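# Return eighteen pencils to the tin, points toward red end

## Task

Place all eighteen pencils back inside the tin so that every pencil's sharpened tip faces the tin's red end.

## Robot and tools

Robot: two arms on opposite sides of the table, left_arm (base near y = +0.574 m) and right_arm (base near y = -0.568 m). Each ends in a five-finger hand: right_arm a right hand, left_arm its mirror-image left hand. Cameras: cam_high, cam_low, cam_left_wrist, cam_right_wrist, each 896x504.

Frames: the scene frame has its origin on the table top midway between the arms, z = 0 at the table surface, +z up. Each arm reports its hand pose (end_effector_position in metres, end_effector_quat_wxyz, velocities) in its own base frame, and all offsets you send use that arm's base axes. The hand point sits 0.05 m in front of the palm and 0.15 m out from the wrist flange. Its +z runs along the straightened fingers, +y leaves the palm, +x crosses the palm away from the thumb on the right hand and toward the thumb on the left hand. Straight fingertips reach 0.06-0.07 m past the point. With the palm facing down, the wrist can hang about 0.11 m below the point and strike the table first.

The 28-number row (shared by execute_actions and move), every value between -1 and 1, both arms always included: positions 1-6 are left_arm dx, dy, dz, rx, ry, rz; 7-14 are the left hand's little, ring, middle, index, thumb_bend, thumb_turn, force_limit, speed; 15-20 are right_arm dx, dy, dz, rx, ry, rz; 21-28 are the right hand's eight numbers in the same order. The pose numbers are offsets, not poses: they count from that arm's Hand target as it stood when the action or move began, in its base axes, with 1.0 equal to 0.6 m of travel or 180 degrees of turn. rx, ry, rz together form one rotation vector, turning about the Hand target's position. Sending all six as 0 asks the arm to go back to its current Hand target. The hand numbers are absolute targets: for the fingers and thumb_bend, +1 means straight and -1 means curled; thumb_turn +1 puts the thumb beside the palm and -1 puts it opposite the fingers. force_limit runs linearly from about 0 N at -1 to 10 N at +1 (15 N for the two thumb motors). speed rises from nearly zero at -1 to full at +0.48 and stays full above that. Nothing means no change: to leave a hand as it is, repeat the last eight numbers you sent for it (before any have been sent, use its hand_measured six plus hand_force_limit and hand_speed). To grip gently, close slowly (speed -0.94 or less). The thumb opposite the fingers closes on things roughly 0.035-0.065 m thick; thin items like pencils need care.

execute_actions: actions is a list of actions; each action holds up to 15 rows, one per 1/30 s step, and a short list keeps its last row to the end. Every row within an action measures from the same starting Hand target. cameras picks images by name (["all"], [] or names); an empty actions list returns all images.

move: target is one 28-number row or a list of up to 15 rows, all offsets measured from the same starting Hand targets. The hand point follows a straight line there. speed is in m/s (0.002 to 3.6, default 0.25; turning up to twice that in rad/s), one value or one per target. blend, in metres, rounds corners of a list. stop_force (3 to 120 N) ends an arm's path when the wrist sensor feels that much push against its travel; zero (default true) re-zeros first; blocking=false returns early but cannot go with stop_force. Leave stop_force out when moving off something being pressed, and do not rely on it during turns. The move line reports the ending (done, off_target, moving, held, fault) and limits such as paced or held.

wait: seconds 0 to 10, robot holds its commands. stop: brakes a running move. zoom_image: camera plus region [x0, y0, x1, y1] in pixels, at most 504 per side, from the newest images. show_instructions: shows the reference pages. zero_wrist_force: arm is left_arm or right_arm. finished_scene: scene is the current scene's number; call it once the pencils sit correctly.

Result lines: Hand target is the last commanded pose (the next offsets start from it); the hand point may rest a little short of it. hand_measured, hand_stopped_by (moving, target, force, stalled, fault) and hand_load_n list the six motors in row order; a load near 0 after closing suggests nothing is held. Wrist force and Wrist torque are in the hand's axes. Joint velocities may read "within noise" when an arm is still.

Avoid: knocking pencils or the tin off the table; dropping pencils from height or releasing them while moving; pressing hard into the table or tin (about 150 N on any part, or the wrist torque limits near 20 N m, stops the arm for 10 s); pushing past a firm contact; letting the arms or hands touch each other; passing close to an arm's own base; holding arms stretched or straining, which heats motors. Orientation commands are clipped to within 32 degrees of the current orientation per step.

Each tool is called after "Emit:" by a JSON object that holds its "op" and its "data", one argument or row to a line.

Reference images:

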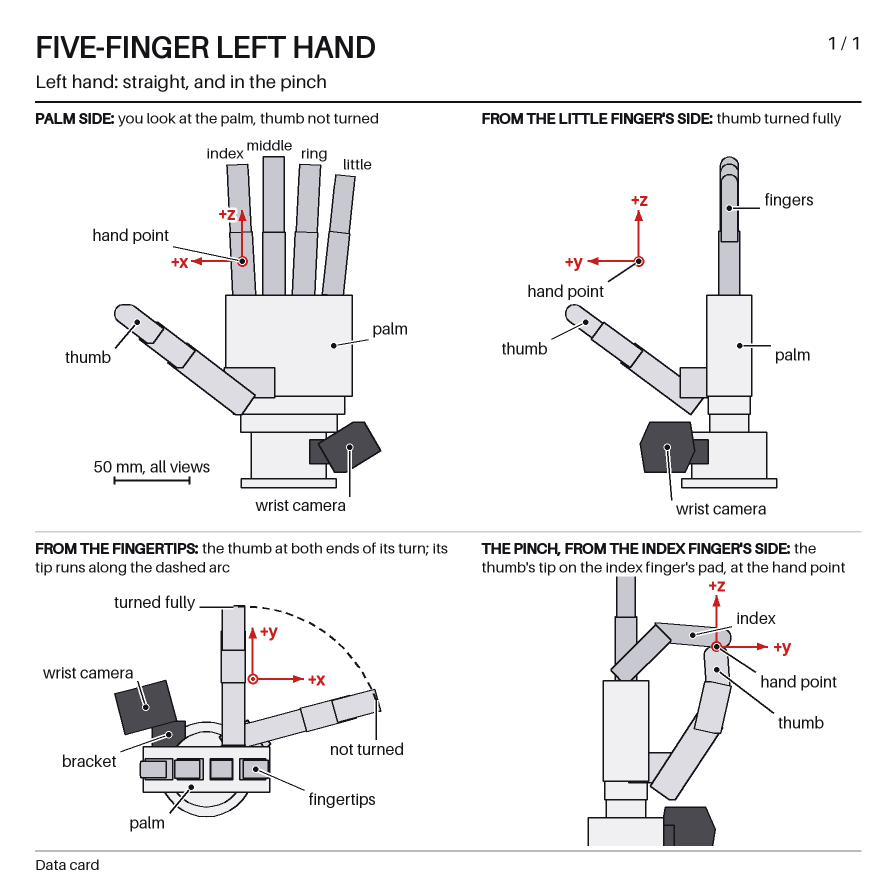

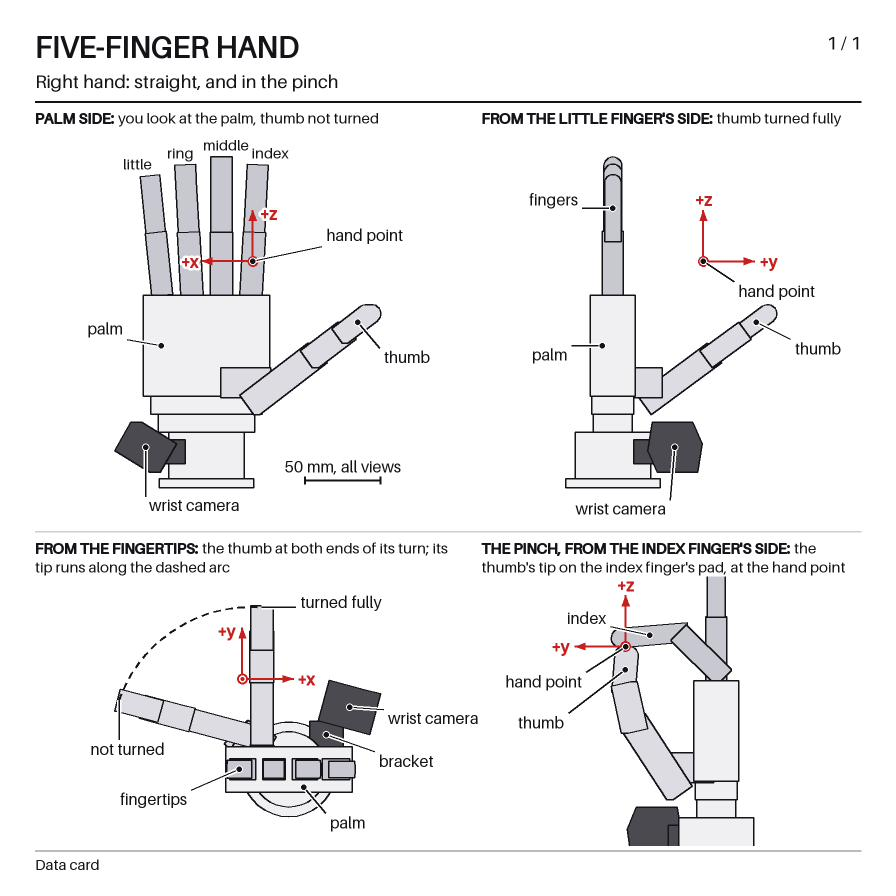

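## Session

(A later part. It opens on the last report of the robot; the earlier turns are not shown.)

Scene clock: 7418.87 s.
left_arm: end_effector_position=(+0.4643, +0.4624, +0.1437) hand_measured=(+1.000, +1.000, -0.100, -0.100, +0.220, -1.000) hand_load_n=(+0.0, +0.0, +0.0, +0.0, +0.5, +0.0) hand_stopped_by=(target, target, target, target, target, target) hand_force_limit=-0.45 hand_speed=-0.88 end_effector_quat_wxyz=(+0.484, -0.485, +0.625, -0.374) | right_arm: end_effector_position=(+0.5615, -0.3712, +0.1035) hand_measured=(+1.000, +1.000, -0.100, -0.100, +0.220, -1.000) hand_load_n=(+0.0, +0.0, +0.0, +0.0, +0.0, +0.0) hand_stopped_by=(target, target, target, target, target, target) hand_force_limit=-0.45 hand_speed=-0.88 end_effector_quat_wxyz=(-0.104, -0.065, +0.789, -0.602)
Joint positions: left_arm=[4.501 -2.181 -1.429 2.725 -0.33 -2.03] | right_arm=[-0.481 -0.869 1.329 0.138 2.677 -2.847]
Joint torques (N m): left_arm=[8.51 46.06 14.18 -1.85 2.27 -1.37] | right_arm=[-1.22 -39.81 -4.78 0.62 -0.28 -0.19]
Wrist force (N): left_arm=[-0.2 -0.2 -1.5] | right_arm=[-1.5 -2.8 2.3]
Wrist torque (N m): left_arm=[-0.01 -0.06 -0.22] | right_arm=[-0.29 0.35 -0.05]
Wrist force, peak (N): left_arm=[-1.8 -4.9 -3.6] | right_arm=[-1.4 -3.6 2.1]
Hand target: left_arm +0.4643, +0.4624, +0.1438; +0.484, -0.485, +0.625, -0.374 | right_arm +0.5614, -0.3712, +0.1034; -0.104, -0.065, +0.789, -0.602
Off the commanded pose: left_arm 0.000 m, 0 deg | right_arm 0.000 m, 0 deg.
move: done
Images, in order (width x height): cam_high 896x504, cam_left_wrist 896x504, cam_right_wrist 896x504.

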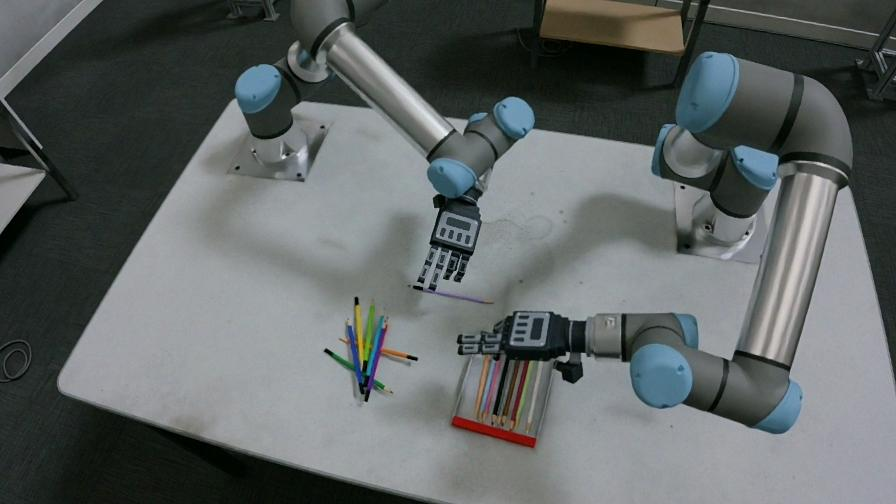

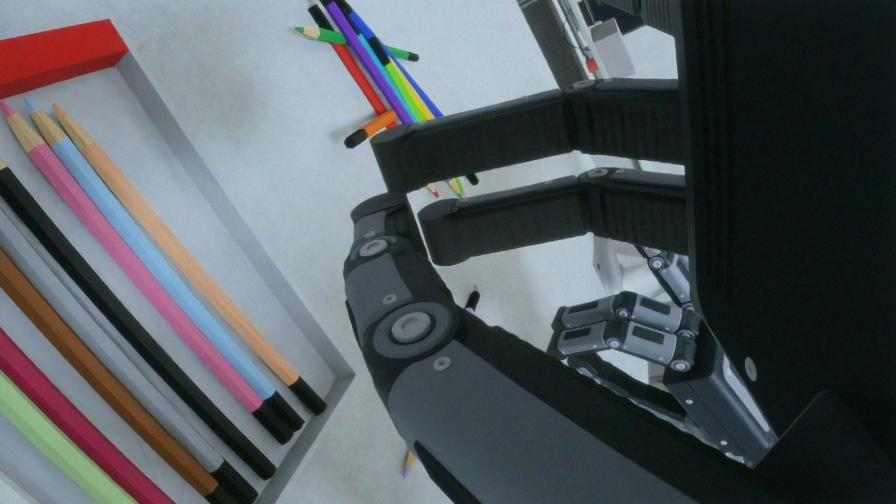

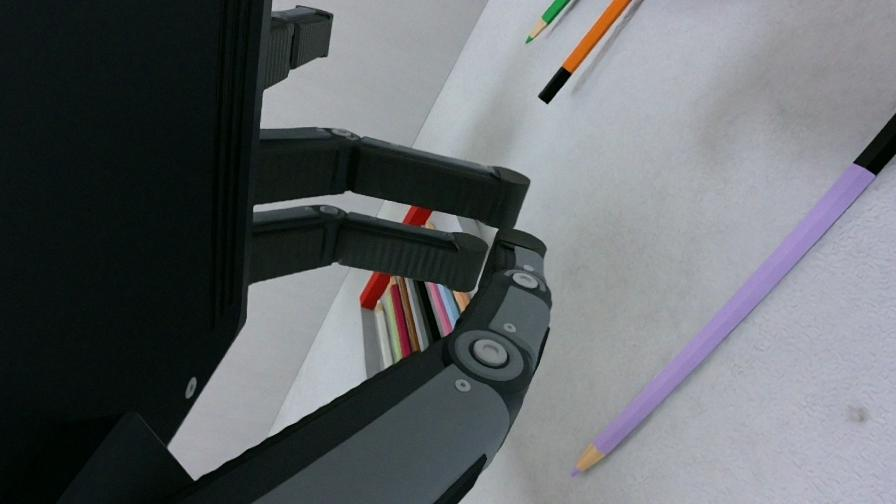

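Emit:
{"op": "move", "data": {
  "target": [
    [0.06,-0.068,0,0,0,0.126,1,1,-0.12,-0.12,0.22,-1,-0.45,-0.85,-0.6023,-0.131,0.161,0.0005,-0.0741,0.2708,1,1,-0.12,-0.12,0.22,-1,-0.45,-0.85],
    [0.2385,-0.2705,-0.1397,0,0,0.5033,1,1,-0.12,-0.12,0.22,-1,-0.45,-0.85,-0.6023,-0.131,0.161,0.0005,-0.0741,0.2708,1,1,-0.12,-0.12,0.22,-1,-0.45,-0.85]
  ],
  "speed": [0.35,0.25],
  "blend": 0.02,
  "cameras": ["cam_high","cam_left_wrist"]
}}

Emit:
{"op": "zoom_image", "data": {
  "camera": "cam_left_wrist",
  "region": [0, 60, 440, 500]
}}

Emit:
{"op": "zoom_image", "data": {
  "camera": "cam_high",
  "region": [430, 320, 570, 460]
}}

Scene clock: 7483.80 s.
left_arm: end_effector_position=(+0.6074, +0.3001, +0.0600) hand_measured=(+1.000, +1.000, -0.120, -0.120, +0.220, -1.000) hand_load_n=(+0.0, +0.0, +0.0, +0.0, +0.0, +0.0) hand_stopped_by=(target, target, target, target, target, target) hand_force_limit=-0.45 hand_speed=-0.85 end_effector_quat_wxyz=(-0.607, +0.785, -0.095, -0.081) | right_arm: end_effector_position=(+0.2001, -0.4498, +0.2000) hand_measured=(+1.000, +1.000, -0.120, -0.120, +0.220, -1.000) hand_load_n=(+0.0, +0.0, +0.0, +0.0, +0.0, +0.0) hand_stopped_by=(target, target, target, target, target, target) hand_force_limit=-0.45 hand_speed=-0.85 end_effector_quat_wxyz=(+0.243, -0.316, +0.699, -0.594)
Joint positions: left_arm=[3.49 -2.372 -1.285 2.99 -2.724 -3.512] | right_arm=[-1.987 -1.606 2.127 -0.032 0.383 -3.636]
Joint torques (N m): left_arm=[-3.17 41.52 23.76 -2.99 -2.86 -2.54] | right_arm=[1.47 -6.07 -4.96 2.34 1.44 0.83]
Wrist force (N): left_arm=[0.1 -0.1 -1.6] | right_arm=[-2.0 -2.1 2.0]
Wrist torque (N m): left_arm=[-0.01 -0.12 -0.13] | right_arm=[-0.14 0.42 0.07]
Wrist force, peak (N): left_arm=[0.4 0.3 -2.3] | right_arm=[-4.0 -2.3 1.3]
Hand target: left_arm +0.6074, +0.3001, +0.0599; -0.607, +0.785, -0.095, -0.081 | right_arm +0.2001, -0.4498, +0.2000; +0.243, -0.316, +0.699, -0.594
Off the commanded pose: left_arm 0.000 m, 0 deg | right_arm 0.000 m, 0 deg.
move: done
Images, in order (width x height): cam_high 896x504, cam_left_wrist 896x504.

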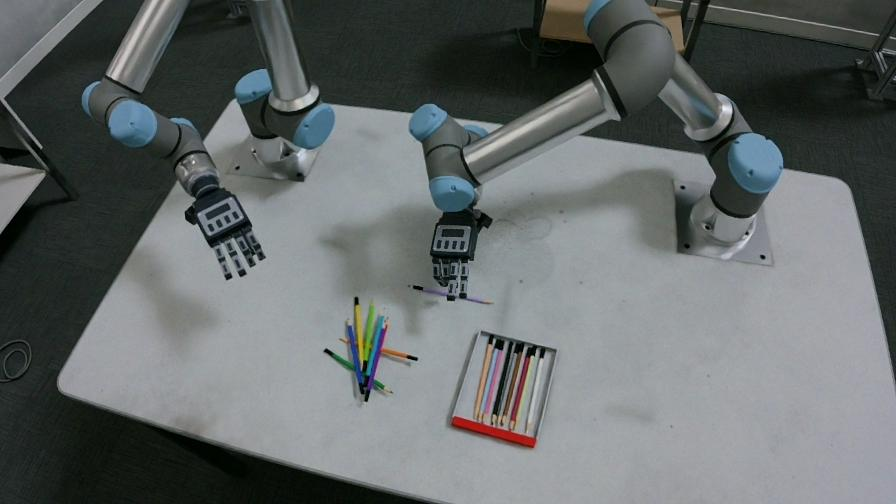

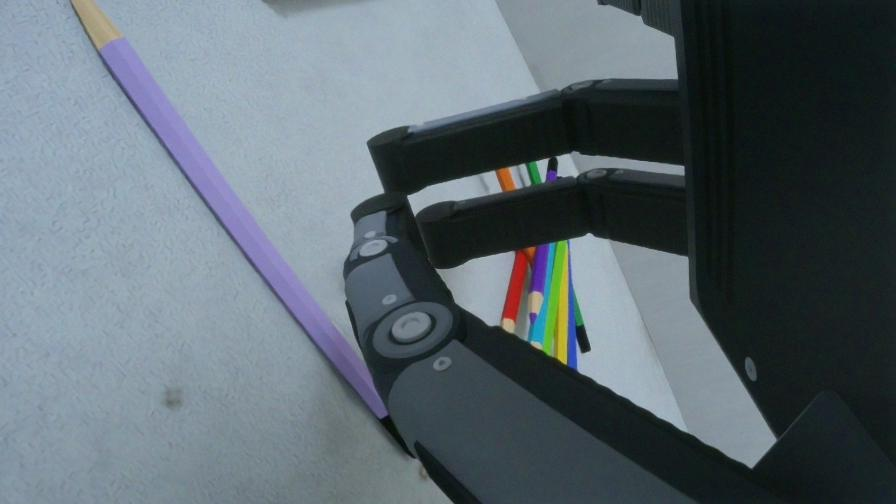

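Scaled by 1.145 from the camera's 896x504 image, which has a finer 1280x720 frame.

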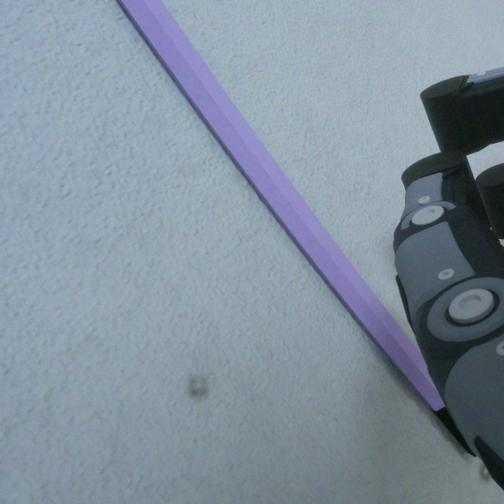

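Scaled by 3.600 from the camera's 896x504 image, which has a finer 1280x720 frame.

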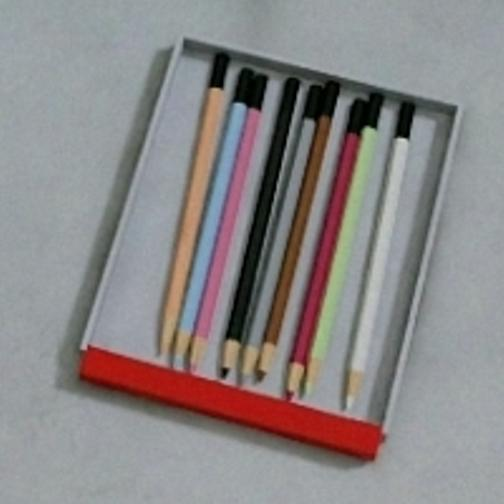

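Emit:
{"op": "move", "data": {
  "target": [0.0007,0.0128,-0.065,0,0,-0.0017,1,1,-0.12,-0.12,0.22,-1,-0.45,-0.85,0,0,0,0,0,0,1,1,-0.12,-0.12,0.22,-1,-0.45,-0.85],
  "speed": 0.08
}}

Emit:
{"op": "move", "data": {
  "target": [0,0,-0.027,0,0,0,1,1,-0.12,-0.12,0.22,-1,-0.45,-0.85,0,0,0,0,0,0,1,1,-0.12,-0.12,0.22,-1,-0.45,-0.85],
  "speed": 0.01,
  "stop_force": 3,
  "cameras": ["cam_left_wrist"]
}}

Emit:
{"op": "zoom_image", "data": {
  "camera": "cam_left_wrist",
  "region": [250, 80, 550, 380]
}}

Scene clock: 7510.50 s.
left_arm: end_effector_position=(+0.6077, +0.3078, +0.0209) hand_measured=(+1.000, +1.000, -0.120, -0.120, +0.220, -1.000) hand_load_n=(+0.0, +0.0, +0.0, +0.5, +0.0, +0.0) hand_stopped_by=(target, target, target, target, target, target) hand_force_limit=-0.45 hand_speed=-0.85 end_effector_quat_wxyz=(-0.607, +0.785, -0.097, -0.079) | right_arm: end_effector_position=(+0.2001, -0.4498, +0.2000) hand_measured=(+1.000, +1.000, -0.120, -0.120, +0.220, -1.000) hand_load_n=(+0.0, +0.0, +0.0, +0.0, +0.0, +0.0) hand_stopped_by=(target, target, target, target, target, target) hand_force_limit=-0.45 hand_speed=-0.85 end_effector_quat_wxyz=(+0.243, -0.316, +0.699, -0.594)
Joint positions: left_arm=[3.503 -2.417 -1.311 3.085 -2.709 -3.486] | right_arm=[-1.987 -1.606 2.127 -0.032 0.383 -3.636]
Joint torques (N m): left_arm=[-8.34 54.37 23.05 -2.02 -2.81 -2.59] | right_arm=[4.38 -5.59 -5.33 2.28 1.39 0.81]
Wrist force (N): left_arm=[-0.2 0.2 -1.7] | right_arm=[-1.9 -2.1 2.2]
Wrist torque (N m): left_arm=[0.04 -0.08 -0.24] | right_arm=[-0.16 0.41 0.08]
Wrist force, peak (N): left_arm=[-0.3 -1.0 -2.4] | right_arm=[-1.9 -2.3 2.4]
Hand target: left_arm +0.6078, +0.3078, +0.0209; -0.607, +0.785, -0.097, -0.079 | right_arm +0.2001, -0.4498, +0.2000; +0.243, -0.316, +0.699, -0.594
Off the commanded pose: left_arm 0.000 m, 0 deg | right_arm 0.000 m, 0 deg.
move: done

Scene clock: 7512.57 s.
left_arm: end_effector_position=(+0.6078, +0.3078, +0.0117) hand_measured=(+1.000, +1.000, -0.120, -0.120, +0.220, -1.000) hand_load_n=(+0.0, +0.0, -0.5, +0.0, +0.0, +0.0) hand_stopped_by=(target, target, target, target, target, target) hand_force_limit=-0.45 hand_speed=-0.85 end_effector_quat_wxyz=(-0.607, +0.785, -0.097, -0.079) | right_arm: end_effector_position=(+0.2001, -0.4498, +0.2000) hand_measured=(+1.000, +1.000, -0.120, -0.120, +0.220, -1.000) hand_load_n=(+0.0, +0.0, +0.0, +0.0, +0.0, +0.0) hand_stopped_by=(target, target, target, target, target, target) hand_force_limit=-0.45 hand_speed=-0.85 end_effector_quat_wxyz=(+0.243, -0.316, +0.699, -0.594)
Joint positions: left_arm=[3.503 -2.429 -1.314 3.101 -2.709 -3.486] | right_arm=[-1.987 -1.606 2.127 -0.032 0.383 -3.636]
Joint torques (N m): left_arm=[-7.25 56.95 22.72 -3.22 1 -2.58] | right_arm=[4.51 -6.62 -5.25 1.98 1.42 0.69]
Wrist force (N): left_arm=[0.0 -1.6 -2.4] | right_arm=[-1.9 -2.1 2.1]
Wrist torque (N m): left_arm=[0.03 -0.14 -0.21] | right_arm=[-0.15 0.41 0.07]
Wrist force, peak (N): left_arm=[-1.7 -8.1 -4.0] | right_arm=[-2.0 -2.5 2.1]
Hand target: left_arm +0.6078, +0.3078, +0.0117; -0.607, +0.785, -0.097, -0.079 (not the last commanded pose) | right_arm +0.2001, -0.4498, +0.2000; +0.243, -0.316, +0.699, -0.594
Off the commanded pose: left_arm 0.007 m, 0 deg | right_arm 0.000 m, 0 deg.
move: contact (left_arm)
Images, in order (width x height): cam_left_wrist 896x504.

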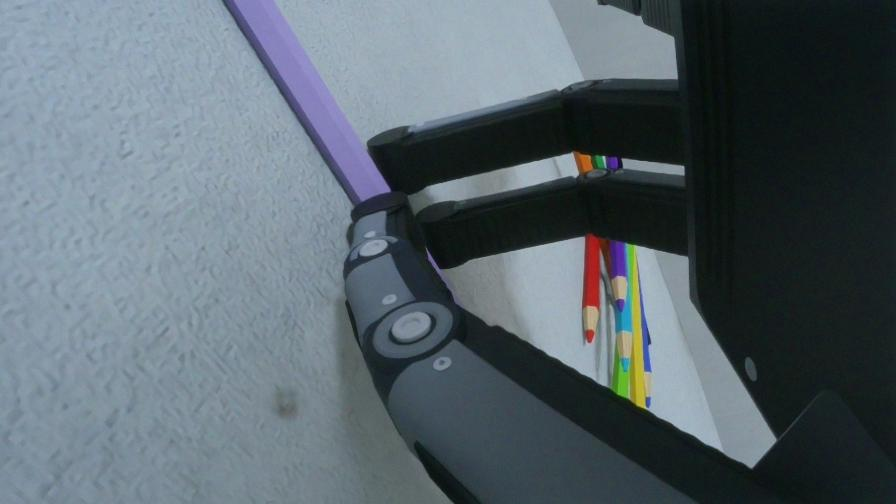

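Scaled by 1.680 from the camera's 896x504 image, which has a finer 1280x720 frame.

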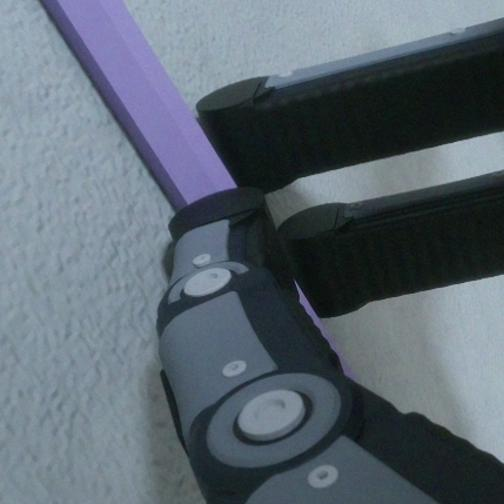

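Emit:
{"op": "move", "data": {
  "target": [0,0,0,0,0,0,1,1,-0.6,-0.6,0.22,-1,-0.8,-0.92,0,0,0,0,0,0,1,1,-0.12,-0.12,0.22,-1,-0.45,-0.85]
}}

Emit:
{"op": "move", "data": {
  "target": [0,0,0,0,0,0,1,1,-0.65,-0.65,0.22,-1,-0.45,-0.92,0,0,0,0,0,0,1,1,-0.12,-0.12,0.22,-1,-0.45,-0.85]
}}

Emit:
{"op": "move", "data": {
  "target": [0,0,0.05,0,0,0,1,1,-0.65,-0.65,0.22,-1,-0.45,-0.92,0,0,0,0,0,0,1,1,-0.12,-0.12,0.22,-1,-0.45,-0.85],
  "speed": 0.03,
  "cameras": ["cam_left_wrist"]
}}

Emit:
{"op": "zoom_image", "data": {
  "camera": "cam_left_wrist",
  "region": [250, 80, 550, 380]
}}

Scene clock: 7519.43 s.
left_arm: end_effector_position=(+0.6078, +0.3078, +0.0117) hand_measured=(+1.000, +1.000, -0.172, -0.172, +0.220, -1.000) hand_load_n=(+0.0, +0.0, +2.5, +1.5, +1.5, +0.5) hand_stopped_by=(target, target, force, force, target, target) hand_force_limit=-0.80 hand_speed=-0.92 end_effector_quat_wxyz=(-0.607, +0.785, -0.097, -0.079) | right_arm: end_effector_position=(+0.2001, -0.4498, +0.2000) hand_measured=(+1.000, +1.000, -0.120, -0.120, +0.220, -1.000) hand_load_n=(+0.0, +0.0, +0.0, +0.0, +0.0, +0.0) hand_stopped_by=(target, target, target, target, target, target) hand_force_limit=-0.45 hand_speed=-0.85 end_effector_quat_wxyz=(+0.243, -0.316, +0.699, -0.594)
Joint positions: left_arm=[3.503 -2.429 -1.314 3.101 -2.709 -3.486] | right_arm=[-1.987 -1.606 2.127 -0.032 0.383 -3.636]
Joint torques (N m): left_arm=[-5.62 56.72 22.3 -1.97 0.85 -2.58] | right_arm=[4.8 -6.14 -5.24 1.73 1.4 0.82]
Wrist force (N): left_arm=[-0.4 -2.2 -1.8] | right_arm=[-1.8 -2.2 2.2]
Wrist torque (N m): left_arm=[-0.02 -0.13 -0.21] | right_arm=[-0.16 0.40 0.08]
Wrist force, peak (N): left_arm=[-0.9 -3.2 -2.8] | right_arm=[-2.0 -2.4 2.2]
Hand target: left_arm +0.6078, +0.3078, +0.0117; -0.607, +0.785, -0.097, -0.079 | right_arm +0.2001, -0.4498, +0.2000; +0.243, -0.316, +0.699, -0.594
Off the commanded pose: left_arm 0.000 m, 0 deg | right_arm 0.000 m, 0 deg.
move: done

Scene clock: 7519.93 s.
left_arm: end_effector_position=(+0.6078, +0.3078, +0.0117) hand_measured=(+1.000, +1.000, -0.178, -0.178, +0.220, -1.000) hand_load_n=(+0.0, +0.0, +4.5, +3.0, +2.5, +1.0) hand_stopped_by=(target, target, force, force, target, target) hand_force_limit=-0.45 hand_speed=-0.92 end_effector_quat_wxyz=(-0.607, +0.785, -0.097, -0.079) | right_arm: end_effector_position=(+0.2001, -0.4498, +0.2000) hand_measured=(+1.000, +1.000, -0.120, -0.120, +0.220, -1.000) hand_load_n=(+0.0, +0.0, +0.0, +0.0, +0.0, +0.0) hand_stopped_by=(target, target, target, target, target, target) hand_force_limit=-0.45 hand_speed=-0.85 end_effector_quat_wxyz=(+0.243, -0.316, +0.699, -0.594)
Joint positions: left_arm=[3.503 -2.429 -1.314 3.101 -2.709 -3.486] | right_arm=[-1.987 -1.606 2.127 -0.032 0.383 -3.636]
Joint torques (N m): left_arm=[-4.86 56.95 21.78 -1.74 0.89 -2.48] | right_arm=[4.57 -6.05 -5.27 1.67 1.35 0.81]
Wrist force (N): left_arm=[-0.2 -1.5 -1.6] | right_arm=[-1.8 -2.0 2.1]
Wrist torque (N m): left_arm=[0.01 -0.11 -0.22] | right_arm=[-0.14 0.40 0.08]
Wrist force, peak (N): left_arm=[-0.6 -3.4 -2.2] | right_arm=[-1.9 -2.2 2.3]
Hand target: left_arm +0.6078, +0.3078, +0.0117; -0.607, +0.785, -0.097, -0.079 | right_arm +0.2001, -0.4498, +0.2000; +0.243, -0.316, +0.699, -0.594
Off the commanded pose: left_arm 0.000 m, 0 deg | right_arm 0.000 m, 0 deg.
move: done

Scene clock: 7521.20 s.
left_arm: end_effector_position=(+0.6078, +0.3078, +0.0420) hand_measured=(+1.000, +1.000, -0.178, -0.178, +0.220, -1.000) hand_load_n=(+0.0, +0.0, +2.5, +1.0, +2.0, +1.0) hand_stopped_by=(target, target, force, force, target, target) hand_force_limit=-0.45 hand_speed=-0.92 end_effector_quat_wxyz=(-0.607, +0.785, -0.097, -0.079) | right_arm: end_effector_position=(+0.2001, -0.4498, +0.2000) hand_measured=(+1.000, +1.000, -0.120, -0.120, +0.220, -1.000) hand_load_n=(+0.0, +0.0, +0.0, +0.0, +0.0, +0.0) hand_stopped_by=(target, target, target, target, target, target) hand_force_limit=-0.45 hand_speed=-0.85 end_effector_quat_wxyz=(+0.243, -0.316, +0.699, -0.594)
Joint positions: left_arm=[3.503 -2.389 -1.301 3.048 -2.709 -3.486] | right_arm=[-1.987 -1.606 2.127 -0.032 0.383 -3.636]
Joint torques (N m): left_arm=[-3.84 37.31 14.82 0.73 -0.29 0.16] | right_arm=[4.98 -6.36 -5.29 1.66 1.26 0.73]
Wrist force (N): left_arm=[-0.2 0.0 -1.8] | right_arm=[-2.1 -2.3 2.1]
Wrist torque (N m): left_arm=[0.02 -0.09 -0.24] | right_arm=[-0.17 0.44 0.06]
Wrist force, peak (N): left_arm=[-0.4 -2.9 -2.1] | right_arm=[-2.0 -2.3 2.3]
Hand target: left_arm +0.6078, +0.3078, +0.0417; -0.607, +0.785, -0.097, -0.079 | right_arm +0.2001, -0.4498, +0.2000; +0.243, -0.316, +0.699, -0.594
Off the commanded pose: left_arm 0.000 m, 0 deg | right_arm 0.000 m, 0 deg.
move: done
Images, in order (width x height): cam_left_wrist 896x504.

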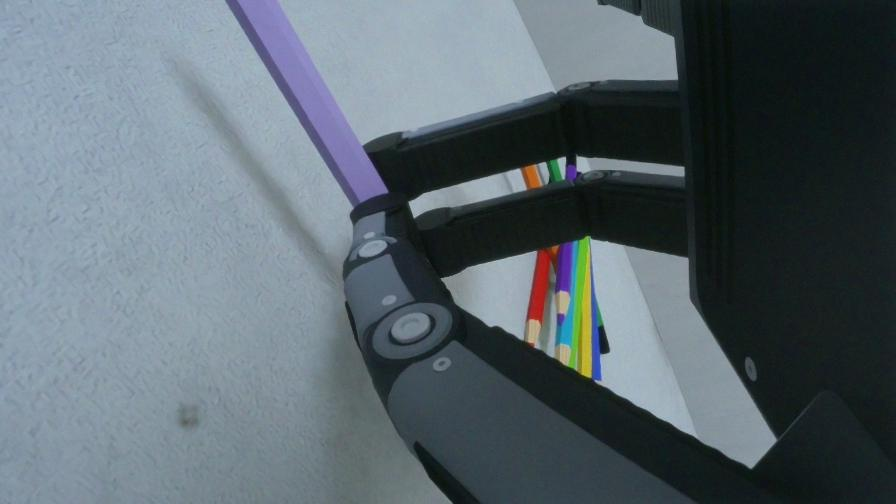

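Scaled by 1.680 from the camera's 896x504 image, which has a finer 1280x720 frame.

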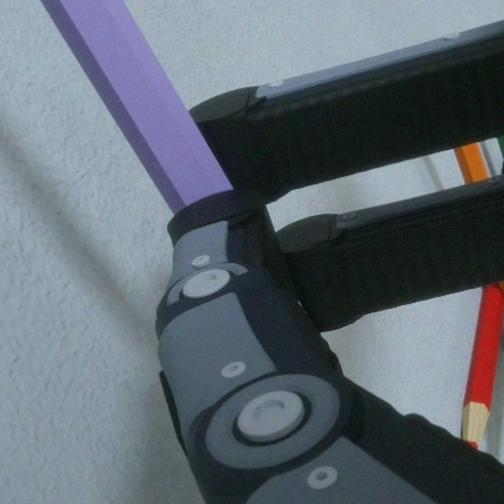

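Emit:
{"op": "move", "data": {
  "target": [
    [0,0,0.0638,0,0,0,1,1,-0.65,-0.65,0.22,-1,-0.45,-0.92,0,0,0,0,0,0,1,1,-0.12,-0.12,0.22,-1,-0.45,-0.85],
    [-0.173,0.255,0.0222,0,0,-0.5083,1,1,-0.65,-0.65,0.22,-1,-0.45,-0.92,0,0,0,0,0,0,1,1,-0.12,-0.12,0.22,-1,-0.45,-0.85]
  ],
  "speed": [0.12,0.25],
  "blend": 0.02,
  "cameras": ["cam_high","cam_left_wrist"]
}}

Emit:
{"op": "zoom_image", "data": {
  "camera": "cam_high",
  "region": [430, 320, 570, 460]
}}

Scene clock: 7560.60 s.
left_arm: end_effector_position=(+0.5040, +0.4607, +0.0550) hand_measured=(+1.000, +1.000, -0.178, -0.178, +0.220, -1.000) hand_load_n=(+0.0, +0.0, +2.5, +0.5, +2.0, +1.0) hand_stopped_by=(target, target, force, force, target, target) hand_force_limit=-0.45 hand_speed=-0.92 end_effector_quat_wxyz=(+0.480, -0.479, +0.630, -0.380) | right_arm: end_effector_position=(+0.2001, -0.4498, +0.2000) hand_measured=(+1.000, +1.000, -0.120, -0.120, +0.220, -1.000) hand_load_n=(-0.5, +0.0, +0.0, +0.0, +0.5, +0.0) hand_stopped_by=(target, target, target, target, target, target) hand_force_limit=-0.45 hand_speed=-0.85 end_effector_quat_wxyz=(+0.243, -0.316, +0.699, -0.594)
Joint positions: left_arm=[4.429 -2.311 -1.437 2.967 -0.364 -2.142] | right_arm=[-1.987 -1.606 2.127 -0.032 0.383 -3.636]
Joint torques (N m): left_arm=[4.45 44.19 22.48 -3.63 2.77 2.21] | right_arm=[4.4 -6.22 -4.89 1.34 1.33 0.66]
Wrist force (N): left_arm=[-0.3 0.0 -1.3] | right_arm=[-2.0 -2.2 2.3]
Wrist torque (N m): left_arm=[-0.02 -0.05 -0.22] | right_arm=[-0.17 0.41 0.07]
Wrist force, peak (N): left_arm=[0.1 -0.7 -2.4] | right_arm=[-2.2 -2.4 2.1]
Hand target: left_arm +0.5040, +0.4608, +0.0551; +0.480, -0.478, +0.630, -0.379 | right_arm +0.2001, -0.4498, +0.2000; +0.243, -0.316, +0.699, -0.594
Off the commanded pose: left_arm 0.000 m, 0 deg | right_arm 0.000 m, 0 deg.
move: done; blend cut to 0.0191 m at target 1
Images, in order (width x height): cam_high 896x504, cam_left_wrist 896x504.

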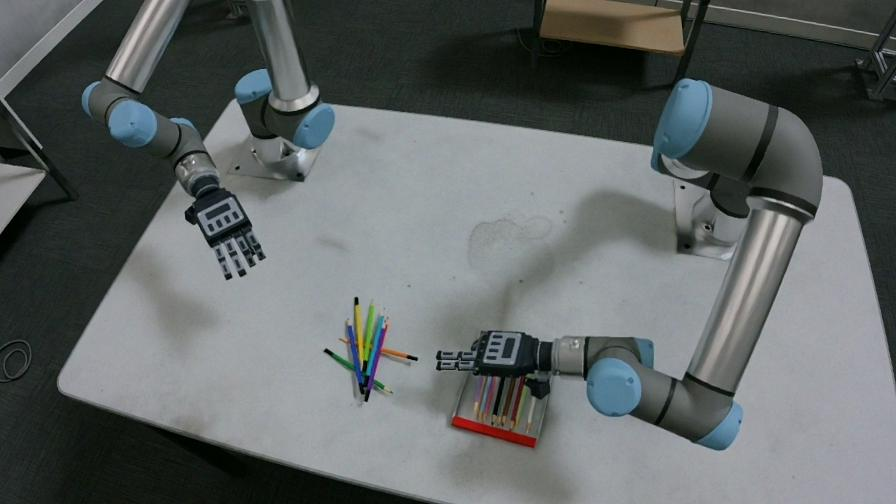

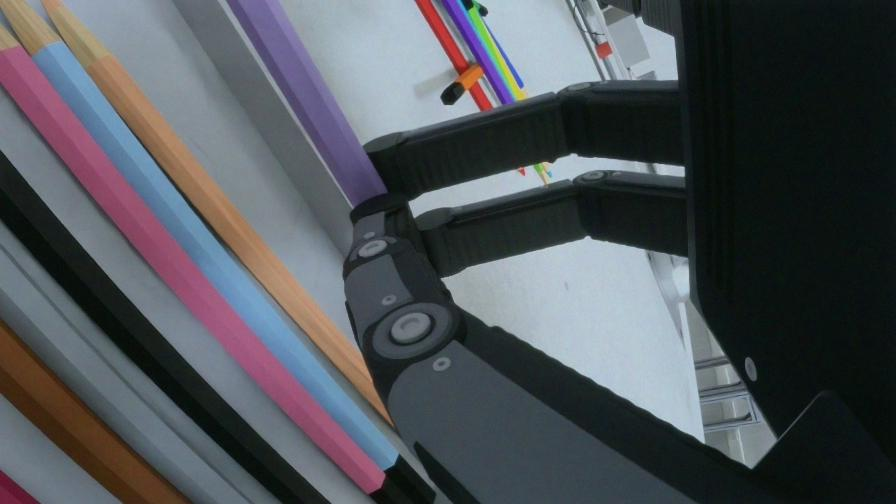

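Scaled by 3.600 from the camera's 896x504 image, which has a finer 1280x720 frame.

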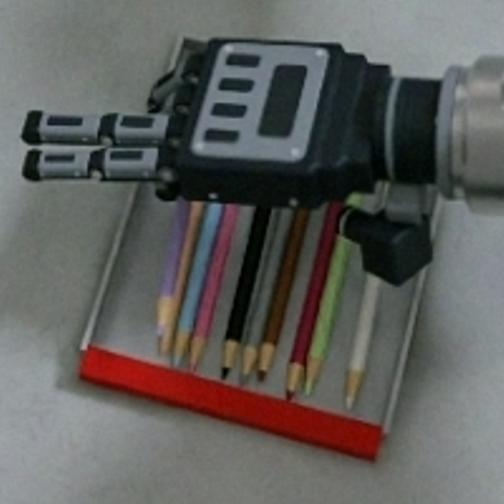

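Emit:
{"op": "move", "data": {
  "target": [0.0077,0.0032,-0.035,0,0,-0.0144,1,1,-0.65,-0.65,0.22,-1,-0.45,-0.92,0,0,0,0,0,0,1,1,-0.12,-0.12,0.22,-1,-0.45,-0.85],
  "speed": 0.06,
  "cameras": ["cam_high","cam_left_wrist"]
}}

Emit:
{"op": "zoom_image", "data": {
  "camera": "cam_high",
  "region": [430, 320, 570, 460]
}}

Scene clock: 7578.43 s.
left_arm: end_effector_position=(+0.5087, +0.4626, +0.0341) hand_measured=(+1.000, +1.000, -0.178, -0.178, +0.220, -1.000) hand_load_n=(+0.0, +0.0, +2.5, +0.5, +1.5, +0.5) hand_stopped_by=(target, target, force, force, target, target) hand_force_limit=-0.45 hand_speed=-0.92 end_effector_quat_wxyz=(+0.471, -0.464, +0.640, -0.390) | right_arm: end_effector_position=(+0.2001, -0.4498, +0.2000) hand_measured=(+1.000, +1.000, -0.120, -0.120, +0.220, -1.000) hand_load_n=(+0.0, +0.0, +0.0, +0.0, +0.0, +0.0) hand_stopped_by=(target, target, target, target, target, target) hand_force_limit=-0.45 hand_speed=-0.85 end_effector_quat_wxyz=(+0.243, -0.316, +0.699, -0.594)
Joint positions: left_arm=[4.425 -2.386 -1.377 2.899 -0.336 -2.053] | right_arm=[-1.987 -1.606 2.127 -0.032 0.383 -3.636]
Joint torques (N m): left_arm=[0.08 56.06 8.1 0.54 -0.87 -2.52] | right_arm=[4.27 -5.88 -5.08 0.9 1.3 0.65]
Wrist force (N): left_arm=[-0.1 0.1 -1.4] | right_arm=[-1.9 -2.0 2.0]
Wrist torque (N m): left_arm=[0.00 -0.08 -0.22] | right_arm=[-0.14 0.41 0.07]
Wrist force, peak (N): left_arm=[-0.2 -0.3 -1.8] | right_arm=[-2.0 -2.4 2.3]
Hand target: left_arm +0.5086, +0.4627, +0.0341; +0.471, -0.464, +0.640, -0.390 | right_arm +0.2001, -0.4498, +0.2000; +0.243, -0.316, +0.699, -0.594
Off the commanded pose: left_arm 0.000 m, 0 deg | right_arm 0.000 m, 0 deg.
move: done
Images, in order (width x height): cam_high 896x504, cam_left_wrist 896x504.

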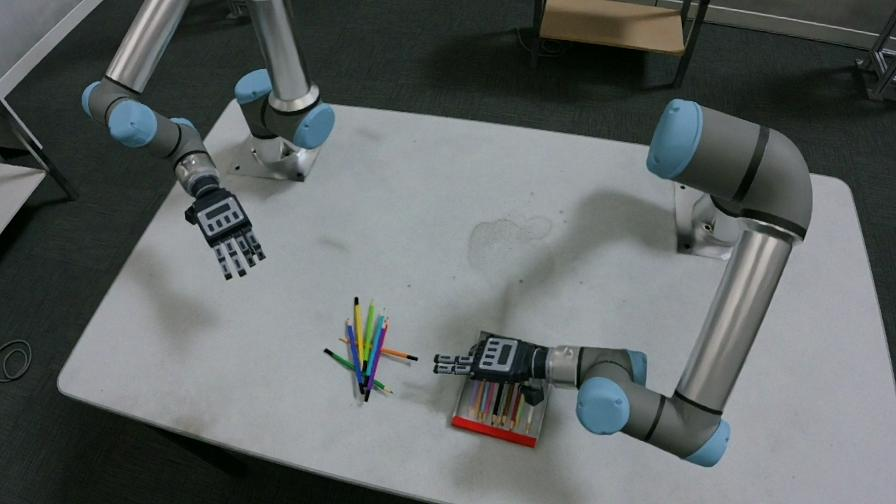

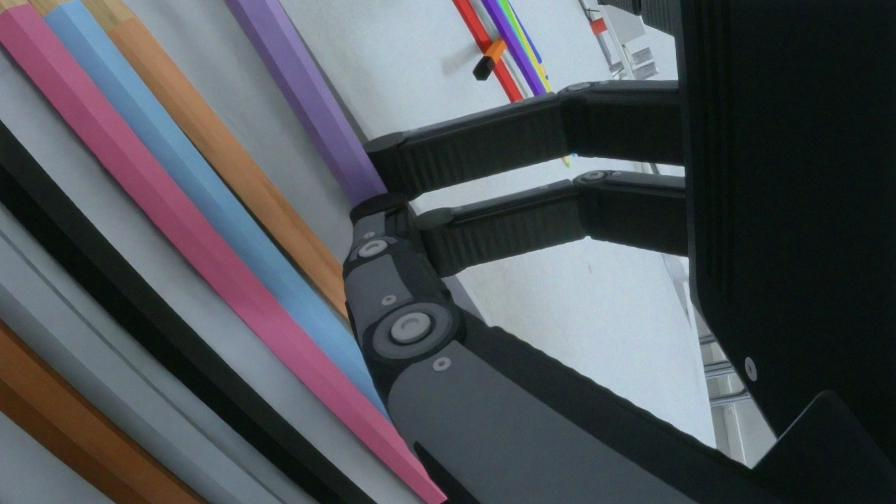

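Scaled by 3.600 from the camera's 896x504 image, which has a finer 1280x720 frame.

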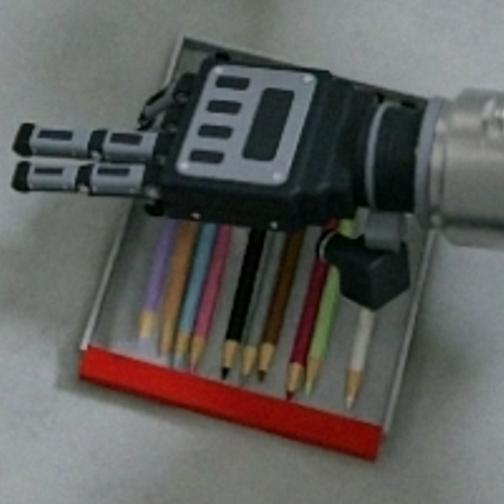

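Emit:
{"op": "move", "data": {
  "target": [0,0,-0.03,0,0,0,1,1,-0.65,-0.65,0.22,-1,-0.45,-0.92,0,0,0,0,0,0,1,1,-0.12,-0.12,0.22,-1,-0.45,-0.85],
  "speed": 0.012,
  "stop_force": 3.5,
  "cameras": ["cam_high","cam_left_wrist"]
}}

Emit:
{"op": "zoom_image", "data": {
  "camera": "cam_high",
  "region": [430, 320, 570, 460]
}}

Emit:
{"op": "zoom_image", "data": {
  "camera": "cam_left_wrist",
  "region": [150, 0, 550, 400]
}}

Scene clock: 7589.37 s.
left_arm: end_effector_position=(+0.5086, +0.4627, +0.0217) hand_measured=(+1.000, +1.000, -0.178, -0.178, +0.218, -1.000) hand_load_n=(+0.0, +0.0, +0.0, +0.0, -4.0, -1.5) hand_stopped_by=(target, target, force, force, target, target) hand_force_limit=-0.45 hand_speed=-0.92 end_effector_quat_wxyz=(+0.471, -0.464, +0.640, -0.390) | right_arm: end_effector_position=(+0.2001, -0.4498, +0.2000) hand_measured=(+1.000, +1.000, -0.120, -0.120, +0.220, -1.000) hand_load_n=(+0.0, +0.0, +0.0, +0.0, +0.0, +0.0) hand_stopped_by=(target, target, target, target, target, target) hand_force_limit=-0.45 hand_speed=-0.85 end_effector_quat_wxyz=(+0.243, -0.316, +0.699, -0.594)
Joint positions: left_arm=[4.425 -2.404 -1.381 2.92 -0.336 -2.053] | right_arm=[-1.987 -1.606 2.127 -0.032 0.383 -3.636]
Joint torques (N m): left_arm=[7.52 54.17 21.69 -3.57 -0.58 -0.64] | right_arm=[4.91 -6.51 -4.58 0.7 1.21 0.64]
Wrist force (N): left_arm=[-1.0 -4.5 -3.3] | right_arm=[-2.0 -2.3 2.1]
Wrist torque (N m): left_arm=[-0.14 -0.08 -0.17] | right_arm=[-0.17 0.42 0.07]
Wrist force, peak (N): left_arm=[-1.4 -7.5 -4.9] | right_arm=[-2.2 -2.3 2.2]
Hand target: left_arm +0.5086, +0.4627, +0.0217; +0.471, -0.464, +0.640, -0.390 (not the last commanded pose) | right_arm +0.2001, -0.4498, +0.2000; +0.243, -0.316, +0.699, -0.594
Off the commanded pose: left_arm 0.006 m, 0 deg | right_arm 0.000 m, 0 deg.
move: contact (left_arm)
Images, in order (width x height): cam_high 896x504, cam_left_wrist 896x504.

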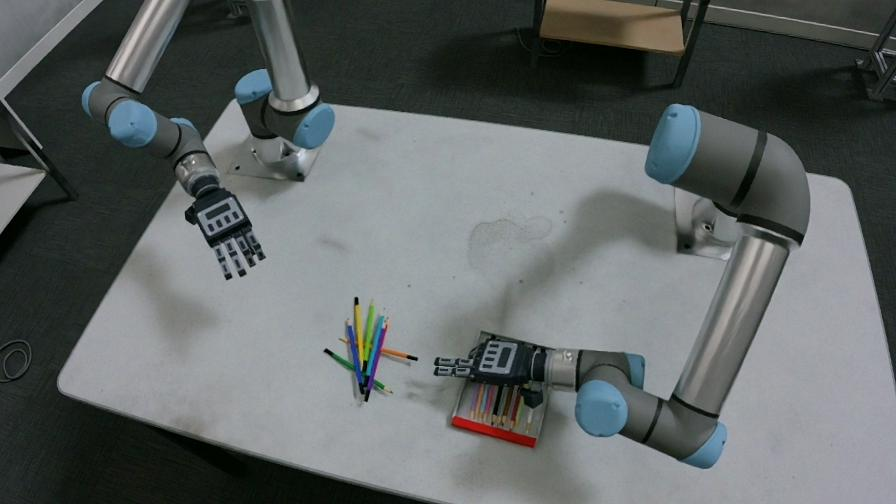

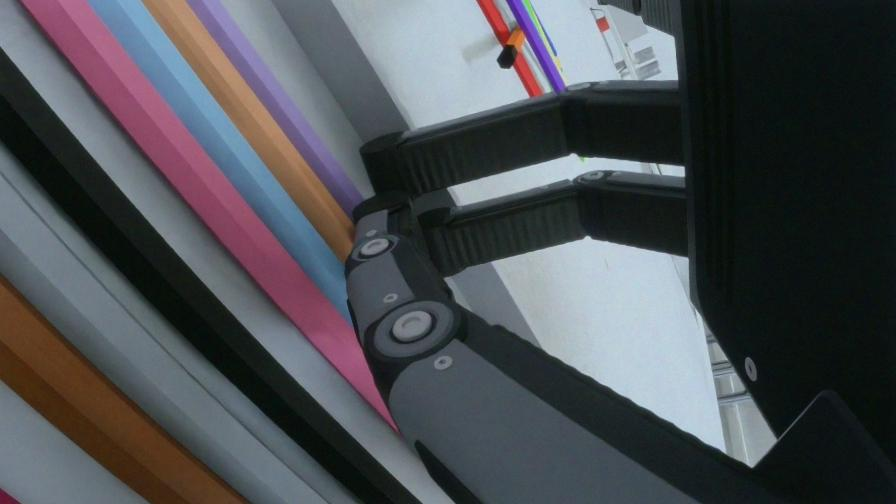

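Scaled by 3.600 from the camera's 896x504 image, which has a finer 1280x720 frame.

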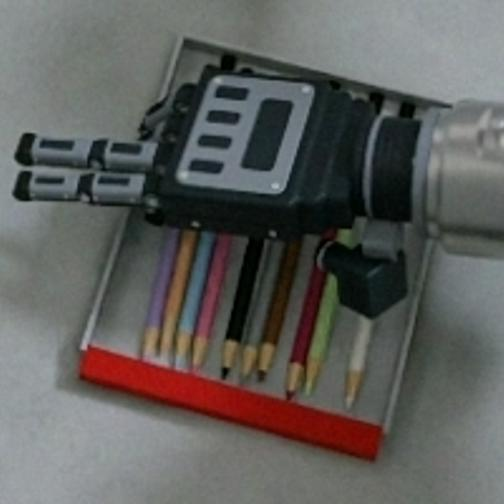

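Scaled by 1.260 from the camera's 896x504 image, which has a finer 1280x720 frame.

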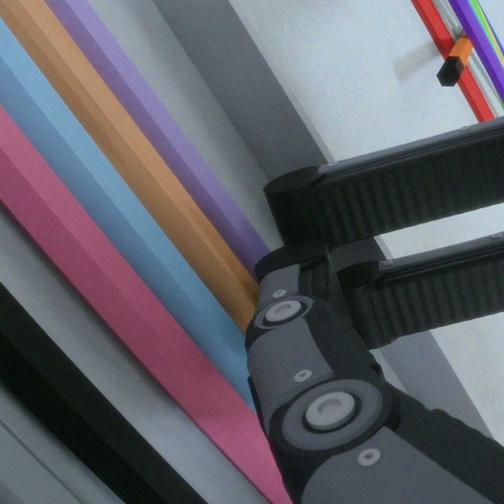

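Emit:
{"op": "move", "data": {
  "target": [0,0,0.006,0,0,0,1,1,-0.1,-0.1,0.22,-1,-0.45,-0.88,0,0,0,0,0,0,1,1,-0.12,-0.12,0.22,-1,-0.45,-0.85]
}}

Emit:
{"op": "move", "data": {
  "target": [
    [0,0,0.06,0,0,0,1,1,-0.1,-0.1,0.22,-1,-0.45,-0.88,0,0,0,0,0,0,1,1,-0.12,-0.12,0.22,-1,-0.45,-0.85],
    [0,0,0.2,0,0,0,1,1,-0.1,-0.1,0.22,-1,-0.45,-0.88,0,0,0,0,0,0,1,1,-0.12,-0.12,0.22,-1,-0.45,-0.85]
  ],
  "speed": [0.06,0.15],
  "blend": 0.01,
  "cameras": ["cam_high","cam_left_wrist"]
}}

Emit:
{"op": "zoom_image", "data": {
  "camera": "cam_high",
  "region": [430, 320, 570, 460]
}}

Emit:
{"op": "zoom_image", "data": {
  "camera": "cam_high",
  "region": [310, 280, 430, 400]
}}

Scene clock: 7609.03 s.
left_arm: end_effector_position=(+0.5086, +0.4627, +0.0254) hand_measured=(+1.000, +1.000, -0.100, -0.100, +0.220, -1.000) hand_load_n=(+0.0, +0.0, +0.0, +0.0, +0.0, +0.0) hand_stopped_by=(target, target, target, target, target, target) hand_force_limit=-0.45 hand_speed=-0.88 end_effector_quat_wxyz=(+0.471, -0.464, +0.640, -0.390) | right_arm: end_effector_position=(+0.2001, -0.4498, +0.2000) hand_measured=(+1.000, +1.000, -0.120, -0.120, +0.220, -1.000) hand_load_n=(-0.5, +0.0, +0.0, +0.0, +0.0, +0.0) hand_stopped_by=(target, target, target, target, target, target) hand_force_limit=-0.45 hand_speed=-0.85 end_effector_quat_wxyz=(+0.243, -0.316, +0.699, -0.594)
Joint positions: left_arm=[4.425 -2.399 -1.38 2.914 -0.336 -2.053] | right_arm=[-1.987 -1.606 2.127 -0.032 0.383 -3.636]
Joint torques (N m): left_arm=[7.84 49 21.72 -2.42 -0.6 -1.73] | right_arm=[5 -6.11 -4.75 0.5 1.3 0.56]
Wrist force (N): left_arm=[0.0 -0.3 -1.6] | right_arm=[-1.8 -2.2 2.1]
Wrist torque (N m): left_arm=[-0.02 -0.11 -0.21] | right_arm=[-0.15 0.40 0.08]
Wrist force, peak (N): left_arm=[-1.0 -4.9 -3.6] | right_arm=[-2.1 -2.4 2.1]
Hand target: left_arm +0.5086, +0.4627, +0.0253; +0.471, -0.464, +0.640, -0.390 | right_arm +0.2001, -0.4498, +0.2000; +0.243, -0.316, +0.699, -0.594
Off the commanded pose: left_arm 0.000 m, 0 deg | right_arm 0.000 m, 0 deg.
move: done

Scene clock: 7610.67 s.
left_arm: end_effector_position=(+0.5086, +0.4627, +0.1452) hand_measured=(+1.000, +1.000, -0.100, -0.100, +0.220, -1.000) hand_load_n=(+0.0, +0.0, +0.0, +0.0, +0.0, +0.0) hand_stopped_by=(target, target, target, target, target, target) hand_force_limit=-0.45 hand_speed=-0.88 end_effector_quat_wxyz=(+0.471, -0.464, +0.640, -0.390) | right_arm: end_effector_position=(+0.2001, -0.4498, +0.2000) hand_measured=(+1.000, +1.000, -0.120, -0.120, +0.220, -1.000) hand_load_n=(+0.0, +0.0, +0.0, +0.0, +0.0, +0.0) hand_stopped_by=(target, target, target, target, target, target) hand_force_limit=-0.45 hand_speed=-0.85 end_effector_quat_wxyz=(+0.243, -0.316, +0.699, -0.594)
Joint positions: left_arm=[4.425 -2.254 -1.296 2.685 -0.336 -2.053] | right_arm=[-1.987 -1.606 2.127 -0.032 0.383 -3.636]
Joint torques (N m): left_arm=[1.61 47.89 14.99 -1.74 2.15 -1.19] | right_arm=[4.24 -6.22 -4.72 0.36 1.23 0.51]
Wrist force (N): left_arm=[-0.3 -0.3 -1.5] | right_arm=[-2.0 -2.2 2.1]
Wrist torque (N m): left_arm=[-0.03 -0.06 -0.24] | right_arm=[-0.17 0.42 0.07]
Wrist force, peak (N): left_arm=[-0.4 -1.8 -1.9] | right_arm=[-2.1 -2.3 2.1]
Hand target: left_arm +0.5086, +0.4627, +0.1453; +0.471, -0.464, +0.640, -0.390 | right_arm +0.2001, -0.4498, +0.2000; +0.243, -0.316, +0.699, -0.594
Off the commanded pose: left_arm 0.000 m, 0 deg | right_arm 0.000 m, 0 deg.
move: done
Images, in order (width x height): cam_high 896x504, cam_left_wrist 896x504.

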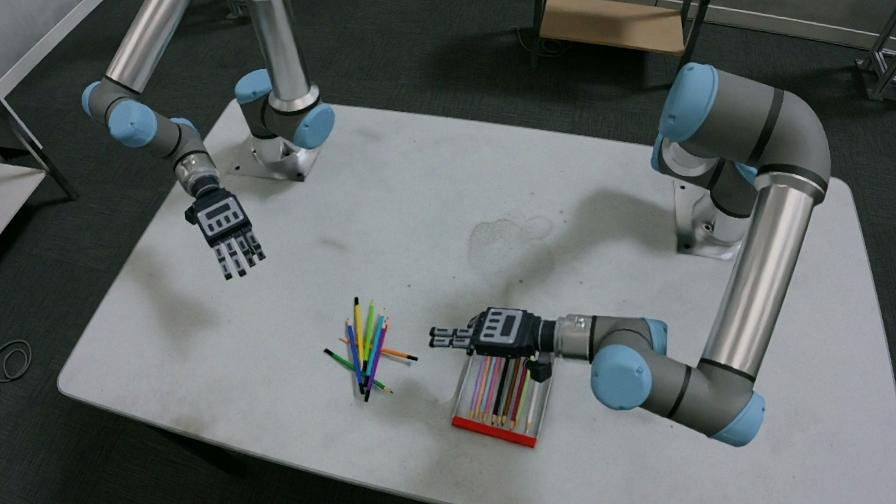

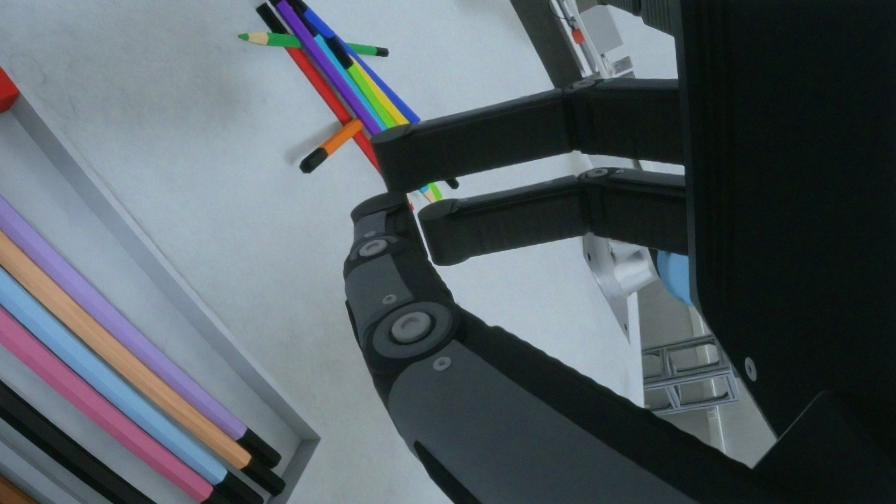

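Scaled by 3.600 from the camera's 896x504 image, which has a finer 1280x720 frame.

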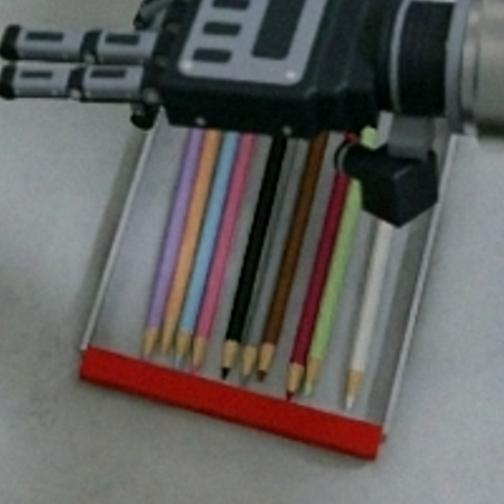

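Scaled by 4.200 from the camera's 896x504 image, which has a finer 1280x720 frame.

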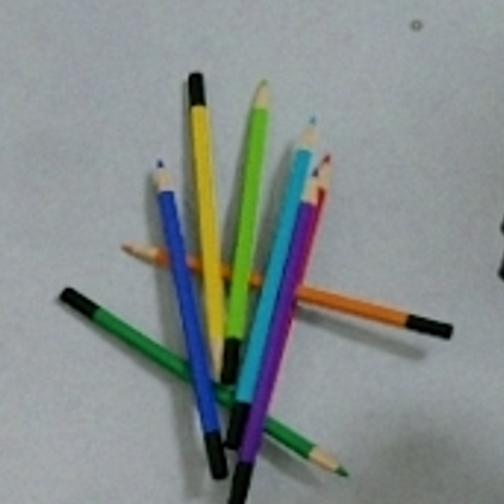

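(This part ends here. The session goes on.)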